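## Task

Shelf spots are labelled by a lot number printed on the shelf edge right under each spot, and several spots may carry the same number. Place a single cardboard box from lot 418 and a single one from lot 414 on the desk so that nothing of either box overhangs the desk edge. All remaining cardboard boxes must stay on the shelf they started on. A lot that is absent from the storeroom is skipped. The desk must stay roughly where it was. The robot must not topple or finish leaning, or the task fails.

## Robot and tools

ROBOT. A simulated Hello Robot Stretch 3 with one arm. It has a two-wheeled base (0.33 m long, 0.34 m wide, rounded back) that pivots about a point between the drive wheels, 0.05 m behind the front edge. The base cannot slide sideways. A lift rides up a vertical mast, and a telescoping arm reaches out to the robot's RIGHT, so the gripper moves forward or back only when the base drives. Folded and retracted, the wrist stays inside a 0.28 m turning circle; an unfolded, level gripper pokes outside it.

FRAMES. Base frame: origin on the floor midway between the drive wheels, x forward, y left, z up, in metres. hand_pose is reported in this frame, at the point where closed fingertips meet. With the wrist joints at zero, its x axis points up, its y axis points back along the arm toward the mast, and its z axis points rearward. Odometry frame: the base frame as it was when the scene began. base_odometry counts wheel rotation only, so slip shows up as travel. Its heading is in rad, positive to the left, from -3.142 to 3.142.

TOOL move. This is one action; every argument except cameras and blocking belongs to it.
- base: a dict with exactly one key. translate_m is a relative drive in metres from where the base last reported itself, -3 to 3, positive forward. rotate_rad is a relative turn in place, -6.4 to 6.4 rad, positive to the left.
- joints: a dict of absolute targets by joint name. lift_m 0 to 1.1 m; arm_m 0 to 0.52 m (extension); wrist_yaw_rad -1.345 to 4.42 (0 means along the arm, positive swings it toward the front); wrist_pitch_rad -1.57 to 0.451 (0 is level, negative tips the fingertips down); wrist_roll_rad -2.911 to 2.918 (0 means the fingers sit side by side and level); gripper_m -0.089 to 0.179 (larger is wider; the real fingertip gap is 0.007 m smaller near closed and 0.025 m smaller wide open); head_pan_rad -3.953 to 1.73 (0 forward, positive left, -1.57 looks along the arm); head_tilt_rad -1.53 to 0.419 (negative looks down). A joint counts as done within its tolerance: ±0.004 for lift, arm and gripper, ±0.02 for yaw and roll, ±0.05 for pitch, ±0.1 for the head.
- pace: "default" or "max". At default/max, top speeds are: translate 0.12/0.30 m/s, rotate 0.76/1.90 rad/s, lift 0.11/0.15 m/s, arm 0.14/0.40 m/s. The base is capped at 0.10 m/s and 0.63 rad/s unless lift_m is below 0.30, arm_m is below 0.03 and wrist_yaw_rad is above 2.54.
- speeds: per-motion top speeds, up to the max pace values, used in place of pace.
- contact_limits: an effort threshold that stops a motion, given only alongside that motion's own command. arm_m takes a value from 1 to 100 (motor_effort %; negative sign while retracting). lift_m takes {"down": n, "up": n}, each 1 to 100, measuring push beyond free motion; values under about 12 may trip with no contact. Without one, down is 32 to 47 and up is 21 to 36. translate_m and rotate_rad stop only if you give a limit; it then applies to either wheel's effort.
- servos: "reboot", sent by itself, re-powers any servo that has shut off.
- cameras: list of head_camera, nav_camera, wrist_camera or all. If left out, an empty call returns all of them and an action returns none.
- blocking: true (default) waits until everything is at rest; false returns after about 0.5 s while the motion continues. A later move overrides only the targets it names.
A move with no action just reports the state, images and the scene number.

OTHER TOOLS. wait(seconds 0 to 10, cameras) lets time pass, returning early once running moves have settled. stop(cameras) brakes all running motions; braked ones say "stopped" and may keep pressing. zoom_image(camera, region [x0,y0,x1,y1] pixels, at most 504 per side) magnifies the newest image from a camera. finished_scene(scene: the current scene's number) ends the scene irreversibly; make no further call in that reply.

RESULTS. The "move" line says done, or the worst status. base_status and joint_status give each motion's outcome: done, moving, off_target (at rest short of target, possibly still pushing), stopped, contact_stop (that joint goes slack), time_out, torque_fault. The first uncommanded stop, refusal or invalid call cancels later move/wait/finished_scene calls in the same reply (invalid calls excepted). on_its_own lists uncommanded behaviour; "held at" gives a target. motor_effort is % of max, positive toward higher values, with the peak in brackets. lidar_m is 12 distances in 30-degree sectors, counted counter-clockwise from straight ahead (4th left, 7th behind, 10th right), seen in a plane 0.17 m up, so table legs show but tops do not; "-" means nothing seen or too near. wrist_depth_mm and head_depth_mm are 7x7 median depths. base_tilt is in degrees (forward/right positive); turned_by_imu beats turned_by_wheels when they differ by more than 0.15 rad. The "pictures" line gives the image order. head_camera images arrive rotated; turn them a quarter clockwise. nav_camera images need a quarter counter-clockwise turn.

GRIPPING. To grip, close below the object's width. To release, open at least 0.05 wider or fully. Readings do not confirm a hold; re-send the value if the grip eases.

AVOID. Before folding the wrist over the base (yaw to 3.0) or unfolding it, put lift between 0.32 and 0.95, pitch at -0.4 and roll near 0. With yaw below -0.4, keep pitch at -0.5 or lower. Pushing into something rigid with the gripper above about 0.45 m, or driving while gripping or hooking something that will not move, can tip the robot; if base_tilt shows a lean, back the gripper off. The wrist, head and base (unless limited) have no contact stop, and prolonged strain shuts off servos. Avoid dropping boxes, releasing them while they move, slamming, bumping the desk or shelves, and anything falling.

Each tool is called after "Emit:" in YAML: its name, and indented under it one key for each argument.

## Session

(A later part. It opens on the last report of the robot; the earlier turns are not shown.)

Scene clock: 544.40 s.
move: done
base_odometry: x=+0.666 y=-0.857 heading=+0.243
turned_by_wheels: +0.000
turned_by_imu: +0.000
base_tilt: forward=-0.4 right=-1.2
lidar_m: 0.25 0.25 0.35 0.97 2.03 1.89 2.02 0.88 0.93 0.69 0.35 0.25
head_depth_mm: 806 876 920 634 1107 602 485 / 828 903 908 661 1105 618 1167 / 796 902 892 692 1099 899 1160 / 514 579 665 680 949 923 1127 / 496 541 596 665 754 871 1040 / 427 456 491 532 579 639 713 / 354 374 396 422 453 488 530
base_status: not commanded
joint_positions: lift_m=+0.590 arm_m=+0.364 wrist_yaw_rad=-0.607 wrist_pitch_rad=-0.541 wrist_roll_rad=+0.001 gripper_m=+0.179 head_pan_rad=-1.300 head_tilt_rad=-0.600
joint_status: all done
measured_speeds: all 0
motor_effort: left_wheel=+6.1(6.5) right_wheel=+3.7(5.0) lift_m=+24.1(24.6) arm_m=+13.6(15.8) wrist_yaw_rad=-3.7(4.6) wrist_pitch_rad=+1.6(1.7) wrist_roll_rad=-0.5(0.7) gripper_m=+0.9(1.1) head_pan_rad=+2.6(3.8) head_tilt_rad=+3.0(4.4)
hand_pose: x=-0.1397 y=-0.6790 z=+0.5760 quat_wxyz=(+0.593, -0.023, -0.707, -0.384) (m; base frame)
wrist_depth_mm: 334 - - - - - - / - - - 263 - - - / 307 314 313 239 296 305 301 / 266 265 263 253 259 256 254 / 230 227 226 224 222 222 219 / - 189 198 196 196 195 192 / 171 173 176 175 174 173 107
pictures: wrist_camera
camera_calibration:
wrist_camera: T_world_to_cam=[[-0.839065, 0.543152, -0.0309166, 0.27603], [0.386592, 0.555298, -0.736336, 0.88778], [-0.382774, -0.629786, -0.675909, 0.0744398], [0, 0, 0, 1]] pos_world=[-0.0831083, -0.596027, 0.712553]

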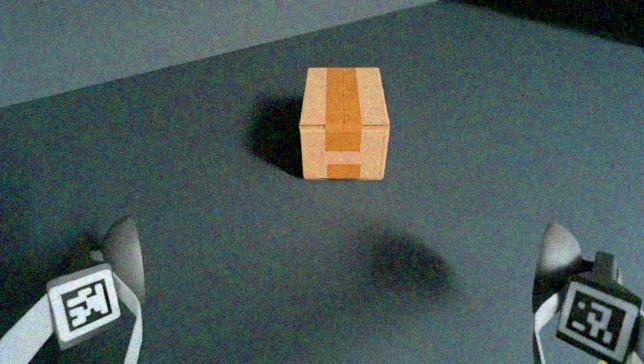

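Emit:
move:
  base: {"translate_m":-0.088}
  joints: {"arm_m":0.48,"lift_m":0.58}
  cameras: ["wrist_camera"]

Scene clock: 554.20 s.
move: done
base_odometry: x=+0.580 y=-0.878 heading=+0.243
turned_by_wheels: +0.000
turned_by_imu: +0.000
base_tilt: forward=-0.4 right=-1.2
lidar_m: 0.33 0.35 0.47 1.31 1.97 1.81 1.93 0.81 0.81 1.01 0.47 0.34
head_depth_mm: 806 879 921 635 1073 607 487 / 825 901 910 662 755 837 1170 / 851 926 895 690 1099 898 1161 / 788 888 843 689 1088 920 1154 / 583 634 698 708 880 941 1139 / 506 564 625 692 778 869 981 / 487 514 545 584 623 673 728
base_status: done
joint_positions: lift_m=+0.580 arm_m=+0.480 wrist_yaw_rad=-0.607 wrist_pitch_rad=-0.541 wrist_roll_rad=+0.001 gripper_m=+0.179 head_pan_rad=-1.300 head_tilt_rad=-0.600
joint_status: all done
measured_speeds: all 0
motor_effort: left_wheel=-9.2(10.9) right_wheel=-3.4(11.3) lift_m=+24.1(26.5) arm_m=+13.8(14.8) wrist_yaw_rad=-2.7(4.3) wrist_pitch_rad=+1.6(1.8) wrist_roll_rad=-0.7(0.7) gripper_m=+1.0(1.2) head_pan_rad=+3.5(3.8) head_tilt_rad=+3.2(3.9)
hand_pose: x=-0.1397 y=-0.7950 z=+0.5660 quat_wxyz=(+0.593, -0.023, -0.707, -0.384) (m; base frame)
wrist_depth_mm: 251 278 313 - - - - / 270 298 331 334 - - 321 / 282 299 295 294 289 287 284 / 250 249 247 171 243 241 240 / 216 208 211 151 203 213 207 / 123 178 182 132 132 183 181 / 160 163 159 118 156 163 105
pictures: wrist_camera
camera_calibration:
wrist_camera: T_world_to_cam=[[-0.83903, 0.543206, -0.0309026, 0.338758], [0.38667, 0.555361, -0.736248, 0.944821], [-0.382772, -0.629683, -0.676006, -0.00523315], [0, 0, 0, 1]] pos_world=[-0.0831084, -0.712027, 0.702553]

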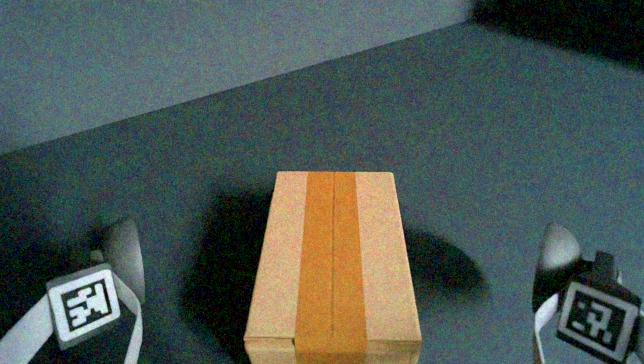

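Emit:
move:
  joints: {"gripper_m":0.08}

Emit:
move:
  joints: {"gripper_m":0.02}

Emit:
move:
  joints: {"lift_m":0.66}
  cameras: ["wrist_camera"]

Emit:
move:
  joints: {"arm_m":0.0}

Emit:
move:
  joints: {"wrist_yaw_rad":1.57}
  cameras: ["wrist_camera"]

Scene clock: 563.97 s.
move: done
base_odometry: x=+0.580 y=-0.878 heading=+0.243
turned_by_wheels: +0.000
turned_by_imu: +0.000
base_tilt: forward=-0.3 right=-1.2
lidar_m: 0.33 0.35 0.48 1.32 1.97 1.82 1.93 0.82 0.81 1.01 0.47 0.35
head_depth_mm: 805 875 915 635 1071 608 486 / 824 898 911 660 755 839 1170 / 847 925 900 689 1092 900 1161 / 788 890 847 686 1083 923 1153 / 581 635 700 708 877 939 1139 / 507 565 626 693 778 867 983 / 486 515 545 582 624 671 732
base_status: not commanded
joint_positions: lift_m=+0.580 arm_m=+0.480 wrist_yaw_rad=-0.607 wrist_pitch_rad=-0.541 wrist_roll_rad=+0.001 gripper_m=+0.080 head_pan_rad=-1.300 head_tilt_rad=-0.600
joint_status: all done
measured_speeds: all 0
motor_effort: left_wheel=-9.4(9.7) right_wheel=-3.4(3.6) lift_m=+25.9(26.0) arm_m=+8.9(11.3) wrist_yaw_rad=-3.5(4.3) wrist_pitch_rad=+1.6(1.8) wrist_roll_rad=-0.7(0.7) gripper_m=-0.6(83.5) head_pan_rad=+3.1(3.6) head_tilt_rad=+2.6(4.1)
hand_pose: x=-0.1397 y=-0.7950 z=+0.5660 quat_wxyz=(+0.593, -0.023, -0.707, -0.384) (m; base frame)
wrist_depth_mm: 251 278 315 - - - - / 270 301 333 332 - - 321 / 282 299 297 294 291 287 285 / 252 250 247 172 240 242 239 / 216 215 155 152 151 213 206 / 189 188 130 133 129 181 182 / 171 160 124 118 120 123 163
pictures: none

Scene clock: 565.10 s.
move: done
base_odometry: x=+0.580 y=-0.878 heading=+0.243
turned_by_wheels: +0.000
turned_by_imu: +0.000
base_tilt: forward=-0.3 right=-1.3
lidar_m: 0.33 0.34 0.47 1.32 1.97 1.81 1.93 0.82 0.81 1.01 0.47 0.34
head_depth_mm: 804 878 918 635 1075 608 487 / 826 904 911 662 754 837 1166 / 846 929 893 690 1097 901 1160 / 788 886 845 688 1084 922 1155 / 580 634 697 708 877 937 1140 / 506 566 625 693 780 870 982 / 488 515 546 582 624 672 730
base_status: not commanded
joint_positions: lift_m=+0.580 arm_m=+0.480 wrist_yaw_rad=-0.607 wrist_pitch_rad=-0.540 wrist_roll_rad=+0.001 gripper_m=+0.021 head_pan_rad=-1.300 head_tilt_rad=-0.600
joint_status: all done
measured_speeds: all 0
motor_effort: left_wheel=-9.0(9.6) right_wheel=-2.8(3.5) lift_m=+26.4(27.0) arm_m=+8.9(9.4) wrist_yaw_rad=-3.9(4.0) wrist_pitch_rad=+1.2(1.6) wrist_roll_rad=-0.4(0.6) gripper_m=-19.4(91.3) head_pan_rad=+2.8(3.7) head_tilt_rad=+3.4(3.9)
hand_pose: x=-0.1399 y=-0.7952 z=+0.5664 quat_wxyz=(+0.594, -0.024, -0.707, -0.384) (m; base frame)
wrist_depth_mm: 252 276 314 - - - - / 269 299 328 - - - 323 / 283 300 298 294 292 289 285 / 252 250 249 173 242 242 242 / 217 216 156 152 152 210 208 / 189 188 131 131 127 182 182 / 168 117 160 118 125 158 163
pictures: none

Scene clock: 566.67 s.
move: done
base_odometry: x=+0.580 y=-0.878 heading=+0.243
turned_by_wheels: +0.000
turned_by_imu: +0.000
base_tilt: forward=-0.2 right=-1.1
lidar_m: 0.33 0.34 0.47 1.31 1.97 1.81 1.93 0.81 0.81 1.01 0.47 0.34
head_depth_mm: 810 876 916 634 666 534 436 / 825 900 910 663 687 879 1170 / 845 930 894 691 1096 900 1160 / 786 886 848 688 1082 926 1147 / 581 634 697 706 878 939 1142 / 507 566 627 692 782 868 983 / 488 514 546 582 623 673 731
base_status: not commanded
joint_positions: lift_m=+0.660 arm_m=+0.480 wrist_yaw_rad=-0.607 wrist_pitch_rad=-0.549 wrist_roll_rad=+0.001 gripper_m=+0.021 head_pan_rad=-1.300 head_tilt_rad=-0.600
joint_status: all done
measured_speeds: all 0
motor_effort: left_wheel=-9.0(9.5) right_wheel=-3.4(3.6) lift_m=+31.6(34.4) arm_m=+7.0(8.7) wrist_yaw_rad=-4.7(4.7) wrist_pitch_rad=+2.9(3.1) wrist_roll_rad=-0.4(0.8) gripper_m=-19.6(20.0) head_pan_rad=+2.5(3.6) head_tilt_rad=+2.7(3.7)
hand_pose: x=-0.1391 y=-0.7941 z=+0.6445 quat_wxyz=(+0.592, -0.021, -0.707, -0.387) (m; base frame)
wrist_depth_mm: 251 278 318 - - 512 - / 269 299 330 - - 523 - / 291 319 - - - - - / 315 342 - - - - - / 317 313 155 162 159 306 303 / 277 275 131 138 128 268 267 / 246 99 128 115 116 229 238
pictures: wrist_camera
camera_calibration:
wrist_camera: T_world_to_cam=[[-0.838818, 0.54352, -0.0311644, 0.341596], [0.389893, 0.559802, -0.731167, 1.00254], [-0.379958, -0.625467, -0.681486, 0.055885], [0, 0, 0, 1]] pos_world=[-0.0831142, -0.711936, 0.781757]

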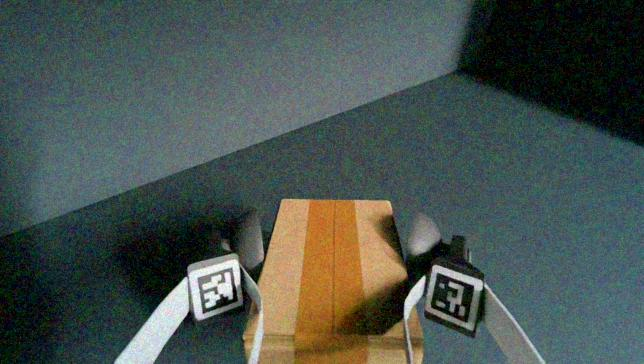

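Scene clock: 571.37 s.
move: done
base_odometry: x=+0.580 y=-0.878 heading=+0.243
turned_by_wheels: +0.000
turned_by_imu: +0.000
base_tilt: forward=-0.3 right=-1.1
lidar_m: 0.33 0.35 0.47 1.31 1.97 1.81 1.93 0.82 0.81 1.02 0.47 0.34
head_depth_mm: 806 876 916 637 1105 887 1146 / 824 902 910 664 1104 879 1163 / 851 922 892 689 1091 901 1163 / 787 889 844 689 1086 920 1157 / 582 633 698 708 875 944 1138 / 508 566 628 690 780 868 983 / 487 514 547 583 623 673 729
base_status: not commanded
joint_positions: lift_m=+0.660 arm_m=+0.001 wrist_yaw_rad=-0.607 wrist_pitch_rad=-0.549 wrist_roll_rad=+0.001 gripper_m=+0.021 head_pan_rad=-1.300 head_tilt_rad=-0.600
joint_status: all done
measured_speeds: all 0
motor_effort: left_wheel=-9.0(9.6) right_wheel=-2.4(3.9) lift_m=+25.9(31.7) arm_m=-13.3(14.5) wrist_yaw_rad=-3.4(4.2) wrist_pitch_rad=+3.0(3.1) wrist_roll_rad=-0.7(0.8) gripper_m=-19.4(20.1) head_pan_rad=+3.0(3.7) head_tilt_rad=+3.4(4.7)
hand_pose: x=-0.1391 y=-0.3146 z=+0.6444 quat_wxyz=(+0.592, -0.021, -0.707, -0.387) (m; base frame)
wrist_depth_mm: - - - - - 551 - / - - - - - - - / - - - - - - - / - - - - 786 - - / - - 152 161 154 973 951 / - - 131 138 128 843 852 / - 99 116 115 116 738 759
pictures: none

Scene clock: 573.47 s.
move: done
base_odometry: x=+0.580 y=-0.878 heading=+0.243
turned_by_wheels: +0.000
turned_by_imu: +0.000
base_tilt: forward=-0.3 right=-1.2
lidar_m: 0.33 0.34 0.47 1.31 1.97 1.82 1.93 0.82 0.81 1.01 0.47 0.34
head_depth_mm: 805 876 920 635 1116 887 1145 / 827 903 910 662 1102 881 1158 / 851 928 900 688 1097 896 1162 / 787 888 849 686 1087 922 1155 / 581 636 698 706 875 939 1136 / 508 565 626 692 780 871 979 / 487 515 544 583 621 673 730
base_status: not commanded
joint_positions: lift_m=+0.660 arm_m=+0.001 wrist_yaw_rad=+1.567 wrist_pitch_rad=-0.549 wrist_roll_rad=+0.001 gripper_m=+0.021 head_pan_rad=-1.300 head_tilt_rad=-0.600
joint_status: all done
measured_speeds: all 0
motor_effort: left_wheel=-8.9(9.6) right_wheel=-2.9(3.7) lift_m=+27.4(27.9) arm_m=-10.8(13.1) wrist_yaw_rad=+1.5(6.6) wrist_pitch_rad=+3.0(3.1) wrist_roll_rad=-0.5(0.8) gripper_m=-19.2(20.0) head_pan_rad=+3.0(3.6) head_tilt_rad=+3.1(3.6)
hand_pose: x=+0.1846 y=-0.1465 z=+0.6444 quat_wxyz=(+0.618, +0.616, -0.347, +0.344) (m; base frame)
wrist_depth_mm: - - 241 244 236 233 231 / - - 267 271 262 259 257 / - - 300 297 295 289 286 / - - - 328 332 329 323 / - - 152 161 154 380 376 / - - 131 138 128 435 434 / - 99 117 115 114 104 -
pictures: wrist_camera
camera_calibration:
wrist_camera: T_world_to_cam=[[0.0283804, -0.999114, -0.0310612, -0.124996], [-0.68229, 0.00334737, -0.731074, 0.630136], [0.73053, 0.0419409, -0.681591, 0.476626], [0, 0, 0, 1]] pos_world=[0.0852935, -0.146985, 0.781657]

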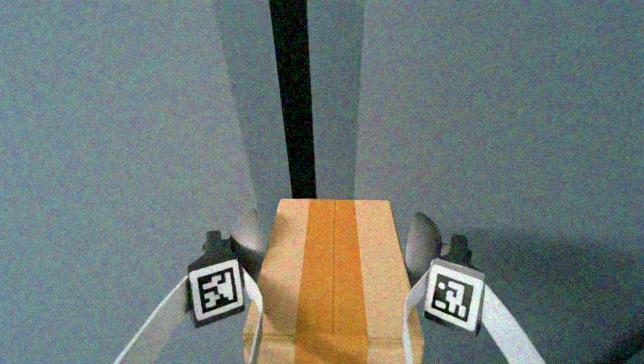

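Emit:
move:
  base: {"translate_m": -0.705}
  joints: {"lift_m": 0.9}

Emit:
move:
  base: {"rotate_rad": -1.59}

Emit:
move:
  base: {"translate_m": -0.9}
  joints: {"head_pan_rad": -1.57, "head_tilt_rad": -0.5}

Emit:
move:
  base: {"translate_m": -0.93}
  cameras: ["all"]

Scene clock: 613.23 s.
move: done
base_odometry: x=-0.104 y=-1.048 heading=+0.242
turned_by_wheels: +0.000
turned_by_imu: -0.001
base_tilt: forward=-0.3 right=-1.3
lidar_m: 1.03 1.07 1.47 3.67 1.29 1.28 1.23 0.99 1.06 0.58 1.07 1.07
head_depth_mm: 801 875 921 636 1109 889 - / 456 501 687 631 1100 905 - / 467 516 573 638 731 863 1132 / 868 953 879 683 1012 893 1102 / 893 980 871 1229 1082 949 1204 / 919 1015 856 1255 1075 1266 1199 / 944 1049 844 1295 1070 1327 1189
base_status: done
joint_positions: lift_m=+0.900 arm_m=+0.001 wrist_yaw_rad=+1.567 wrist_pitch_rad=-0.549 wrist_roll_rad=+0.001 gripper_m=+0.021 head_pan_rad=-1.300 head_tilt_rad=-0.600
joint_status: all done
measured_speeds: all 0
motor_effort: left_wheel=-9.0(13.1) right_wheel=-4.1(11.6) lift_m=+24.3(34.4) arm_m=-2.9(9.1) wrist_yaw_rad=+1.8(4.0) wrist_pitch_rad=+3.1(3.2) wrist_roll_rad=-0.5(0.8) gripper_m=-19.3(20.1) head_pan_rad=+2.6(3.6) head_tilt_rad=+3.3(4.1)
hand_pose: x=+0.1846 y=-0.1465 z=+0.8844 quat_wxyz=(+0.618, +0.616, -0.347, +0.344) (m; base frame)
wrist_depth_mm: - - - 919 - - - / - - - - - - - / - - - - - - - / - - - - - - - / - - 156 161 159 - - / - - 131 138 128 - - / - 974 120 115 116 113 -
pictures: none

Scene clock: 616.87 s.
move: done
base_odometry: x=-0.104 y=-1.048 heading=-1.347
turned_by_wheels: -1.590
turned_by_imu: -1.565
base_tilt: forward=-0.3 right=-1.2
lidar_m: 0.58 1.06 1.07 1.03 1.07 1.47 3.67 1.29 1.28 1.23 0.99 1.06
head_depth_mm: 968 1063 1163 1288 1445 1496 - / 994 1084 1193 1326 1492 1524 - / 1022 1111 1235 1375 1549 1476 1234 / 1056 1161 1286 1426 1634 1472 1227 / 1090 1198 1331 1509 1692 1474 1283 / 1122 1243 1391 1553 1724 1414 1276 / 1159 1261 1369 1083 1209 1328 1190
base_status: done
joint_positions: lift_m=+0.900 arm_m=+0.001 wrist_yaw_rad=+1.567 wrist_pitch_rad=-0.549 wrist_roll_rad=+0.001 gripper_m=+0.021 head_pan_rad=-1.300 head_tilt_rad=-0.600
joint_status: not commanded
measured_speeds: all 0
motor_effort: left_wheel=+8.0(12.2) right_wheel=-9.6(13.8) lift_m=+25.0(25.4) arm_m=-8.8(8.8) wrist_yaw_rad=+2.2(3.3) wrist_pitch_rad=+3.1(3.2) wrist_roll_rad=-0.5(0.7) gripper_m=-19.3(20.2) head_pan_rad=+2.1(3.7) head_tilt_rad=+2.5(3.9)
hand_pose: x=+0.1846 y=-0.1464 z=+0.8844 quat_wxyz=(+0.618, +0.616, -0.347, +0.344) (m; base frame)
wrist_depth_mm: - - - - - - 873 / - - - - - - 941 / - - 611 - - - - / - - 698 - - - - / - - 156 161 159 - - / - - 131 138 128 - - / - 966 120 115 116 946 980
pictures: none

Scene clock: 627.00 s.
move: done
base_odometry: x=-0.304 y=-0.170 heading=-1.347
turned_by_wheels: +0.000
turned_by_imu: -0.001
base_tilt: forward=-0.3 right=-1.3
lidar_m: 1.47 1.47 1.07 1.03 1.07 1.46 2.81 1.13 0.84 0.82 1.27 1.68
head_depth_mm: 1041 1119 1222 1300 955 733 - / 1039 1121 1218 1290 949 727 - / 1032 1122 1214 1285 940 722 - / 1036 1116 1214 1301 974 741 1240 / 1033 1118 1216 1335 1476 1578 1304 / 1030 1117 1212 1338 1463 1560 1299 / 1014 1089 1186 1310 1449 1552 1290
base_status: done
joint_positions: lift_m=+0.900 arm_m=+0.001 wrist_yaw_rad=+1.567 wrist_pitch_rad=-0.549 wrist_roll_rad=+0.001 gripper_m=+0.021 head_pan_rad=-1.570 head_tilt_rad=-0.500
joint_status: all done
measured_speeds: all 0
motor_effort: left_wheel=-0.9(10.6) right_wheel=-11.4(14.9) lift_m=+25.5(26.0) arm_m=-8.8(13.1) wrist_yaw_rad=+0.8(3.7) wrist_pitch_rad=+3.0(3.2) wrist_roll_rad=-0.6(0.8) gripper_m=-19.2(20.1) head_pan_rad=+3.5(4.1) head_tilt_rad=-3.8(9.7)
hand_pose: x=+0.1846 y=-0.1464 z=+0.8844 quat_wxyz=(+0.618, +0.616, -0.347, +0.344) (m; base frame)
wrist_depth_mm: - - - - - - - / - - - - - - - / - - - - - - - / - - - - - - - / - - 156 161 159 - - / - - 132 138 128 - - / - 983 120 115 116 944 973
pictures: none

Scene clock: 637.43 s.
move: done
base_odometry: x=-0.510 y=+0.736 heading=-1.347
turned_by_wheels: +0.000
turned_by_imu: +0.000
base_tilt: forward=-0.2 right=-1.4
lidar_m: 2.38 1.46 1.07 1.03 1.06 1.96 1.89 1.79 0.91 0.73 0.68 1.74
head_depth_mm: 1039 1123 1227 1295 957 734 - / 1040 1125 1222 1293 943 727 - / 1034 1119 1223 1289 939 723 - / 1037 1123 1217 1286 933 719 1214 / 1035 1118 1221 1281 928 716 1209 / 1038 1115 1212 1280 918 710 1257 / 1035 1120 1216 1276 912 707 1218
base_status: done
joint_positions: lift_m=+0.900 arm_m=+0.001 wrist_yaw_rad=+1.567 wrist_pitch_rad=-0.549 wrist_roll_rad=+0.001 gripper_m=+0.021 head_pan_rad=-1.570 head_tilt_rad=-0.500
joint_status: not commanded
measured_speeds: all 0
motor_effort: left_wheel=-1.1(9.7) right_wheel=-11.9(14.6) lift_m=+26.5(27.3) arm_m=-4.0(9.1) wrist_yaw_rad=+1.6(3.4) wrist_pitch_rad=+3.2(3.2) wrist_roll_rad=-0.3(0.8) gripper_m=-19.5(20.1) head_pan_rad=+3.6(4.1) head_tilt_rad=-4.2(5.4)
hand_pose: x=+0.1846 y=-0.1464 z=+0.8844 quat_wxyz=(+0.618, +0.616, -0.347, +0.344) (m; base frame)
wrist_depth_mm: - - - - - - - / - - - - - - - / - - - - - - - / - - - - - - 970 / - - 155 162 159 - - / - - 131 138 128 - - / - 961 120 115 116 955 -
pictures: head_camera (sideways), nav_camera (sideways), wrist_camera
camera_calibration:
head_camera: T_world_to_cam=[[-0.0466171, 0.432321, -0.900514, 1.18756], [0.997505, -0.0276992, -0.064936, 0.0780435], [-0.0530167, -0.901294, -0.429951, 0.515475], [0, 0, 0, 1]] pos_world=[0.0048409, -0.0466526, 1.29612]
nav_camera: T_world_to_cam=[[0.0173525, -0.456101, 0.889759, -1.11487], [-0.999791, -0.0175236, 0.0105156, 0.0426278], [0.0107956, -0.889756, -0.45631, 0.54707], [0, 0, 0, 1]] pos_world=[0.0560588, -0.0209895, 1.24116]
wrist_camera: T_world_to_cam=[[0.0287278, -0.999103, -0.0311249, -0.117405], [-0.682492, 0.00314509, -0.730886, 0.80539], [0.730328, 0.0422392, -0.681789, 0.640467], [0, 0, 0, 1]] pos_world=[0.0852937, -0.146885, 1.02166]

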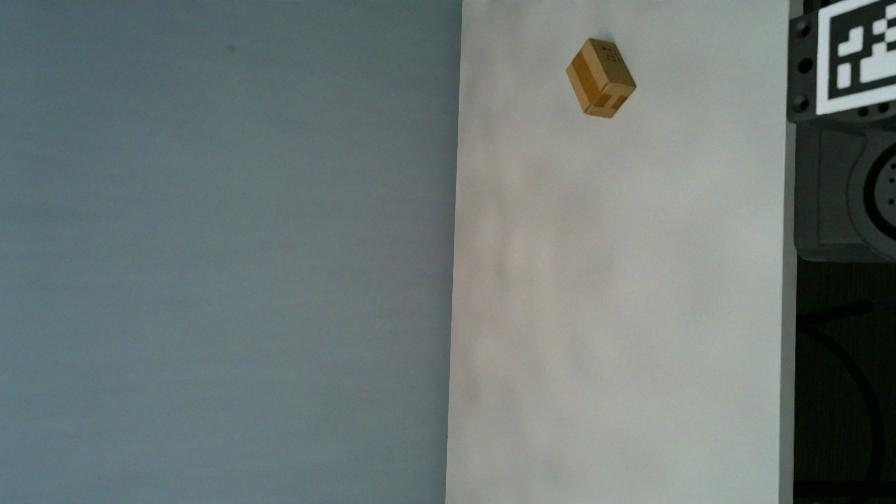

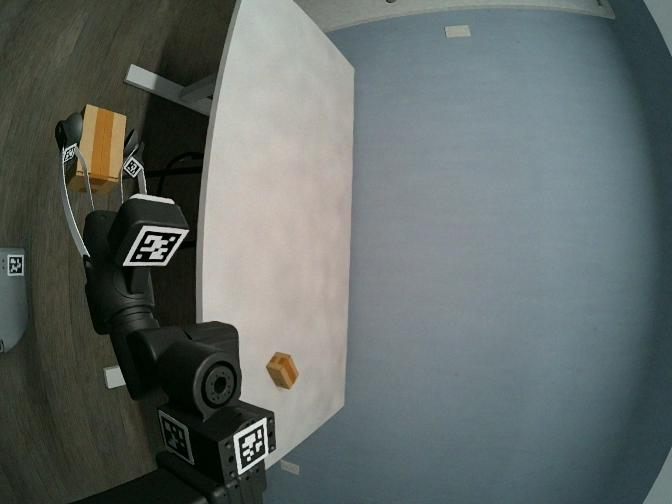

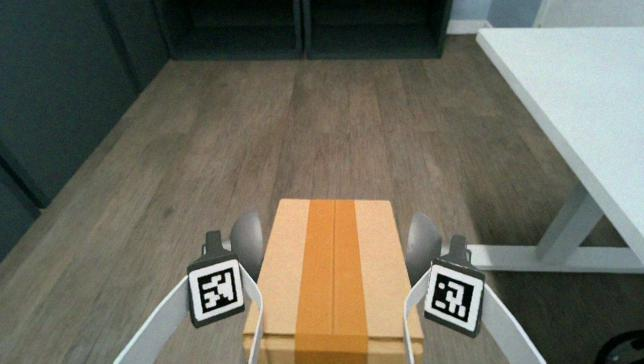

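Emit:
move:
  joints: {"wrist_yaw_rad": 0}

Emit:
move:
  joints: {"arm_m": 0.38}

Emit:
move:
  joints: {"lift_m": 0.8}

Emit:
move:
  joints: {"lift_m": 0.765}
  speeds: {"lift_m": 0.02}
  contact_limits: {"lift_m": {"down": 14}}
  cameras: ["head_camera", "wrist_camera"]

Scene clock: 646.03 s.
move: done
base_odometry: x=-0.510 y=+0.736 heading=-1.347
turned_by_wheels: +0.000
turned_by_imu: +0.000
base_tilt: forward=-0.3 right=-1.2
lidar_m: 2.39 1.46 1.07 1.03 1.07 1.96 1.88 1.79 0.91 0.74 0.68 1.74
head_depth_mm: 1040 1126 1226 1303 955 734 - / 1040 1117 1221 1293 944 728 643 / 1040 1123 1223 1289 940 725 642 / 1037 1123 1212 1284 937 719 - / 1038 1118 1216 1282 928 714 1209 / 1030 1124 1224 1283 921 708 1259 / 1032 1118 1214 1285 909 707 1221
base_status: not commanded
joint_positions: lift_m=+0.900 arm_m=+0.001 wrist_yaw_rad=+0.003 wrist_pitch_rad=-0.549 wrist_roll_rad=+0.001 gripper_m=+0.021 head_pan_rad=-1.570 head_tilt_rad=-0.500
joint_status: all done
measured_speeds: all 0
motor_effort: left_wheel=-1.2(1.3) right_wheel=-11.5(12.5) lift_m=+27.0(27.4) arm_m=-1.5(2.6) wrist_yaw_rad=-3.3(6.6) wrist_pitch_rad=+3.1(3.2) wrist_roll_rad=-0.5(0.8) gripper_m=-19.0(19.8) head_pan_rad=+3.4(4.2) head_tilt_rad=-4.1(4.6)
hand_pose: x=-0.0209 y=-0.3515 z=+0.8844 quat_wxyz=(+0.681, +0.193, -0.680, -0.191) (m; base frame)
wrist_depth_mm: - - - - - - - / - - - - - 505 - / - - - - - 507 - / - - - - - - - / - - 152 161 153 - - / - - 131 138 128 - - / - 968 117 115 116 925 966
pictures: none

Scene clock: 650.03 s.
move: done
base_odometry: x=-0.510 y=+0.736 heading=-1.347
turned_by_wheels: +0.000
turned_by_imu: +0.000
base_tilt: forward=-0.4 right=-1.1
lidar_m: 2.39 1.46 1.07 1.03 1.06 1.96 1.88 1.79 0.91 0.73 0.68 1.74
head_depth_mm: 1043 1123 1222 1299 314 - 1224 / 1038 1128 1220 424 346 726 1250 / 1036 1119 1222 499 899 723 1246 / 1035 1121 1214 528 854 717 1238 / 1033 1116 1224 1280 925 713 1199 / 1031 1117 1216 1284 919 713 1260 / 1037 1118 1215 1276 913 707 1228
base_status: not commanded
joint_positions: lift_m=+0.900 arm_m=+0.380 wrist_yaw_rad=+0.003 wrist_pitch_rad=-0.549 wrist_roll_rad=+0.001 gripper_m=+0.021 head_pan_rad=-1.570 head_tilt_rad=-0.500
joint_status: all done
measured_speeds: all 0
motor_effort: left_wheel=-0.4(1.5) right_wheel=-11.7(12.1) lift_m=+27.6(28.0) arm_m=+13.5(15.5) wrist_yaw_rad=-3.7(4.6) wrist_pitch_rad=+3.1(3.3) wrist_roll_rad=-0.4(0.8) gripper_m=-19.4(20.0) head_pan_rad=+3.4(3.9) head_tilt_rad=-3.8(4.7)
hand_pose: x=-0.0209 y=-0.7309 z=+0.8844 quat_wxyz=(+0.681, +0.193, -0.680, -0.191) (m; base frame)
wrist_depth_mm: - - - - - - - / - - - - - - - / - - - - - - - / - - - - - - - / - - 152 161 153 - - / - - 131 138 128 - - / - 99 117 115 114 104 -
pictures: none

Scene clock: 651.77 s.
move: done
base_odometry: x=-0.510 y=+0.736 heading=-1.347
turned_by_wheels: +0.000
turned_by_imu: +0.000
base_tilt: forward=-0.3 right=-1.1
lidar_m: 2.39 1.46 1.07 1.03 1.06 1.95 1.88 1.79 0.92 0.74 0.68 1.74
head_depth_mm: 1042 1129 1229 1294 955 708 296 / 1043 1121 1226 1292 511 362 642 / 1032 1115 1224 1278 539 722 1245 / 1036 1118 1220 1291 564 719 1238 / 1036 1121 1219 1284 923 716 1207 / 1032 1118 1212 1273 924 711 1260 / 1032 1115 1215 1280 914 705 1227
base_status: not commanded
joint_positions: lift_m=+0.800 arm_m=+0.380 wrist_yaw_rad=+0.003 wrist_pitch_rad=-0.549 wrist_roll_rad=+0.001 gripper_m=+0.021 head_pan_rad=-1.570 head_tilt_rad=-0.500
joint_status: all done
measured_speeds: all 0
motor_effort: left_wheel=-0.9(1.3) right_wheel=-11.4(12.1) lift_m=+25.5(27.5) arm_m=+12.1(13.9) wrist_yaw_rad=-3.6(4.8) wrist_pitch_rad=+3.0(3.3) wrist_roll_rad=-0.3(0.7) gripper_m=-19.5(19.8) head_pan_rad=+3.2(3.9) head_tilt_rad=-3.4(4.8)
hand_pose: x=-0.0209 y=-0.7309 z=+0.7844 quat_wxyz=(+0.681, +0.193, -0.680, -0.191) (m; base frame)
wrist_depth_mm: - - - - - - - / - - - - - - - / - - - - - - - / - - - - - - - / - - 152 161 154 - - / - - 131 138 128 - - / - 99 117 115 114 104 -
pictures: none

Scene clock: 653.90 s.
move: done
base_odometry: x=-0.510 y=+0.736 heading=-1.347
turned_by_wheels: +0.000
turned_by_imu: +0.000
base_tilt: forward=-0.4 right=-1.4
lidar_m: 2.38 1.46 1.07 1.03 1.07 1.95 1.89 1.79 0.92 0.73 0.68 1.74
head_depth_mm: 1035 1120 1225 1292 956 734 352 / 1038 1124 1222 1288 847 400 341 / 1036 1117 1219 1284 555 702 1247 / 1040 1117 1218 1289 580 697 1241 / 1039 1119 1217 1287 928 712 1210 / 1035 1118 1213 1287 918 711 1258 / 1032 1111 1217 1282 915 703 1224
base_status: not commanded
joint_positions: lift_m=+0.765 arm_m=+0.380 wrist_yaw_rad=+0.003 wrist_pitch_rad=-0.534 wrist_roll_rad=+0.001 gripper_m=+0.021 head_pan_rad=-1.570 head_tilt_rad=-0.500
joint_status: all done
measured_speeds: all 0
motor_effort: left_wheel=-0.7(1.3) right_wheel=-11.0(12.1) lift_m=+20.9(25.8) arm_m=+11.3(12.7) wrist_yaw_rad=-2.6(4.7) wrist_pitch_rad=+0.2(3.3) wrist_roll_rad=-0.4(0.8) gripper_m=-18.9(20.0) head_pan_rad=+2.7(3.7) head_tilt_rad=-3.9(4.9)
contact_limits: lift_m down 14 (down: maximum 72; up: maximum 65)
hand_pose: x=-0.0209 y=-0.7333 z=+0.7526 quat_wxyz=(+0.682, +0.188, -0.682, -0.186) (m; base frame)
wrist_depth_mm: - - - - - - - / - - - - - - - / - - - - - - - / - - - 168 - - - / - - 152 153 148 - - / - - 131 134 127 - - / - 98 117 118 117 104 -
pictures: head_camera (sideways), wrist_camera
camera_calibration:
head_camera: T_world_to_cam=[[-0.0466171, 0.432321, -0.900514, 1.18756], [0.997505, -0.0276992, -0.064936, 0.0780435], [-0.0530167, -0.901294, -0.429951, 0.515475], [0, 0, 0, 1]] pos_world=[0.0048409, -0.0466526, 1.29612]
wrist_camera: T_world_to_cam=[[-0.998889, -0.035796, -0.0306417, -0.0174628], [-0.00129909, 0.670969, -0.741484, 1.08263], [0.0471018, -0.740621, -0.67027, 0.128497], [0, 0, 0, 1]] pos_world=[-0.0220894, -0.63187, 0.888348]

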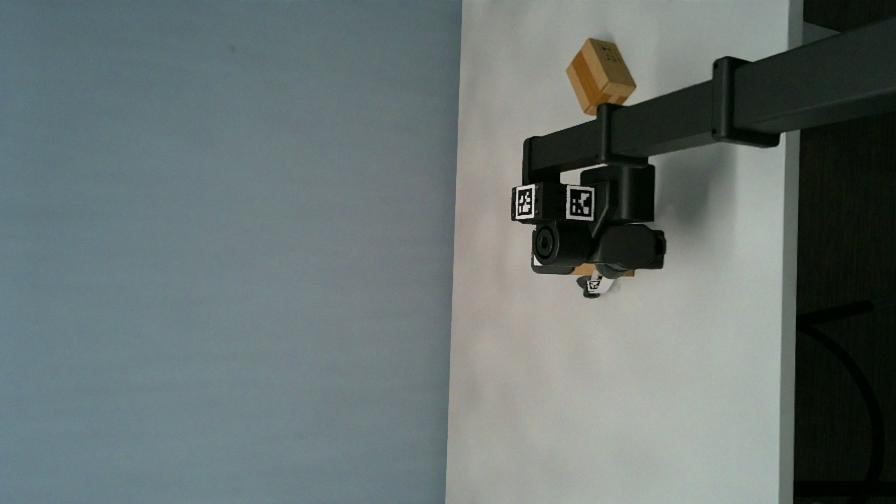

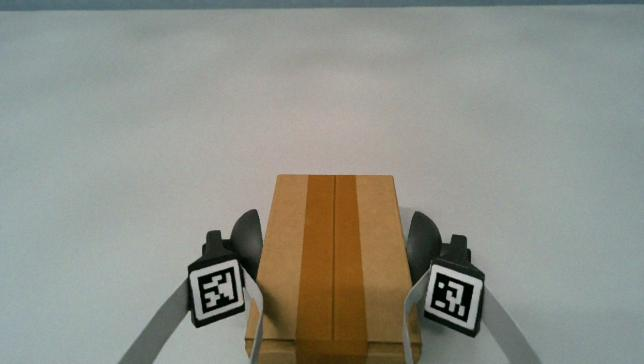

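Contact made.

Emit:
move:
  joints: {"gripper_m": 0.179}

Emit:
move:
  joints: {"lift_m": 0.87}
  cameras: ["wrist_camera"]

Emit:
move:
  joints: {"arm_m": 0.0}
  cameras: ["head_camera"]

Scene clock: 662.00 s.
move: done
base_odometry: x=-0.510 y=+0.736 heading=-1.347
turned_by_wheels: +0.000
turned_by_imu: +0.000
base_tilt: forward=-0.2 right=-1.2
lidar_m: 2.38 1.47 1.07 1.03 1.06 1.95 1.88 1.78 0.91 0.73 0.68 1.74
head_depth_mm: 1042 1124 1220 1305 955 732 352 / 1041 1122 1225 1285 844 400 341 / 1036 1120 1218 1285 552 699 1250 / 1036 1121 1221 1281 579 698 1240 / 1032 1118 1213 1288 926 716 1202 / 1029 1117 1218 1287 918 710 1259 / 1037 1113 1217 1280 915 707 1225
base_status: not commanded
joint_positions: lift_m=+0.765 arm_m=+0.380 wrist_yaw_rad=+0.003 wrist_pitch_rad=-0.541 wrist_roll_rad=+0.001 gripper_m=+0.179 head_pan_rad=-1.570 head_tilt_rad=-0.500
joint_status: all done
measured_speeds: all 0
motor_effort: left_wheel=-1.0(1.3) right_wheel=-10.9(12.0) lift_m=+30.9(31.1) arm_m=+7.2(8.8) wrist_yaw_rad=-3.1(4.0) wrist_pitch_rad=+1.5(2.2) wrist_roll_rad=-0.4(0.7) gripper_m=+0.4(84.0) head_pan_rad=+3.0(3.9) head_tilt_rad=-3.4(4.9)
contact_limits: lift_m down 14 (down: maximum 72; up: maximum 65)
hand_pose: x=-0.0210 y=-0.7323 z=+0.7512 quat_wxyz=(+0.682, +0.190, -0.681, -0.188) (m; base frame)
wrist_depth_mm: - - - - - - - / - - - - - - - / - - - - - - - / - - - 166 - - - / - 142 - 147 146 - - / - 126 - 129 125 - - / - - 118 117 117 - 105
pictures: none

Scene clock: 663.80 s.
move: done
base_odometry: x=-0.510 y=+0.736 heading=-1.347
turned_by_wheels: +0.000
turned_by_imu: +0.000
base_tilt: forward=-0.3 right=-1.3
lidar_m: 2.39 1.46 1.07 1.03 1.07 1.96 1.88 1.79 0.91 0.73 0.69 1.74
head_depth_mm: 1039 1127 1221 1301 916 296 - / 1035 1122 1226 1279 381 680 1250 / 1035 1122 1217 515 830 723 1246 / 1036 1121 1224 1181 814 719 1237 / 1038 1121 1217 1284 927 715 1205 / 1036 1118 1219 1284 917 710 1259 / 1031 1119 1218 1286 914 708 1226
base_status: not commanded
joint_positions: lift_m=+0.870 arm_m=+0.380 wrist_yaw_rad=+0.003 wrist_pitch_rad=-0.541 wrist_roll_rad=+0.001 gripper_m=+0.179 head_pan_rad=-1.570 head_tilt_rad=-0.500
joint_status: all done
measured_speeds: all 0
motor_effort: left_wheel=-0.3(1.4) right_wheel=-10.5(11.9) lift_m=+30.7(33.1) arm_m=+5.5(7.5) wrist_yaw_rad=-2.8(4.3) wrist_pitch_rad=+1.7(1.8) wrist_roll_rad=-0.4(0.8) gripper_m=+0.5(1.2) head_pan_rad=+2.4(3.7) head_tilt_rad=-3.8(4.2)
hand_pose: x=-0.0210 y=-0.7322 z=+0.8560 quat_wxyz=(+0.681, +0.190, -0.681, -0.189) (m; base frame)
wrist_depth_mm: - - - - - - - / - - - - - - - / - - - - - - - / - - - - - - - / - 143 - - - - - / - 126 - 239 - - - / - - - 219 - - 105
pictures: wrist_camera
camera_calibration:
wrist_camera: T_world_to_cam=[[-0.998894, -0.0354177, -0.0309233, -0.0137481], [-0.00119653, 0.676631, -0.736322, 1.15829], [0.0470025, -0.73547, -0.675925, 0.207274], [0, 0, 0, 1]] pos_world=[-0.0220893, -0.63178, 0.992553]

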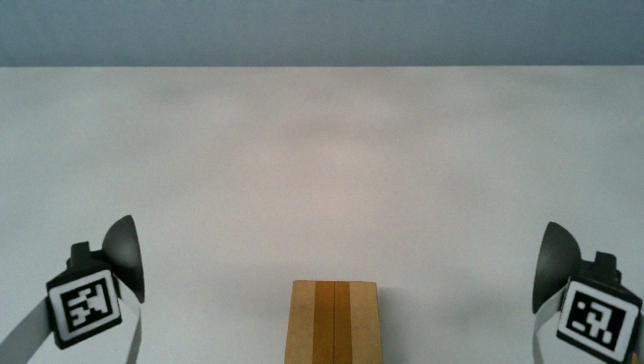

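Scene clock: 667.80 s.
move: done
base_odometry: x=-0.510 y=+0.736 heading=-1.347
turned_by_wheels: +0.000
turned_by_imu: +0.000
base_tilt: forward=-0.3 right=-1.2
lidar_m: 2.39 1.46 1.07 1.03 1.06 1.95 1.88 1.78 0.92 0.73 0.69 1.74
head_depth_mm: 1044 1127 1227 1294 958 732 1198 / 1037 1130 1221 1283 947 726 640 / 1038 1127 1226 1292 938 723 300 / 1035 1118 1220 1284 898 719 290 / 1040 1123 1211 1283 926 715 1205 / 1033 1121 1218 1279 920 713 983 / 1040 1117 1210 1281 915 708 1218
base_status: not commanded
joint_positions: lift_m=+0.870 arm_m=+0.001 wrist_yaw_rad=+0.003 wrist_pitch_rad=-0.541 wrist_roll_rad=+0.001 gripper_m=+0.179 head_pan_rad=-1.570 head_tilt_rad=-0.500
joint_status: all done
measured_speeds: all 0
motor_effort: left_wheel=-1.2(1.3) right_wheel=-10.9(12.1) lift_m=+24.7(31.3) arm_m=-12.9(14.5) wrist_yaw_rad=-3.6(4.3) wrist_pitch_rad=+1.6(1.8) wrist_roll_rad=-0.3(1.0) gripper_m=+0.8(1.3) head_pan_rad=+3.6(4.2) head_tilt_rad=-3.1(4.4)
hand_pose: x=-0.0210 y=-0.3527 z=+0.8560 quat_wxyz=(+0.681, +0.190, -0.681, -0.189) (m; base frame)
wrist_depth_mm: - - - - - - - / - - - 484 - 487 - / - - - - - - - / - - - - - - - / - 144 - - - - - / 122 141 - - - - - / 118 960 972 972 973 925 105
pictures: head_camera (sideways)
camera_calibration:
head_camera: T_world_to_cam=[[-0.0466171, 0.432321, -0.900514, 1.18756], [0.997505, -0.0276992, -0.064936, 0.0780435], [-0.0530167, -0.901294, -0.429951, 0.515475], [0, 0, 0, 1]] pos_world=[0.0048409, -0.0466526, 1.29612]

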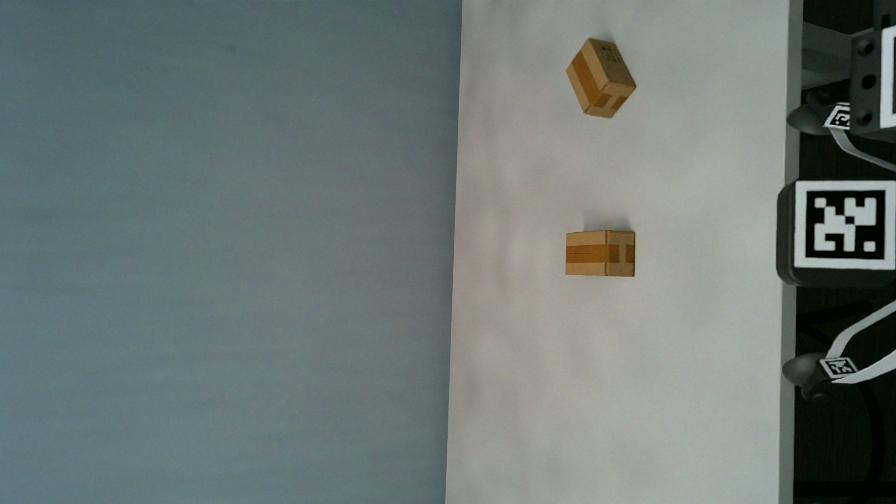

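Emit:
finished_scene:
  scene: 2

The scene is finished: the task was done.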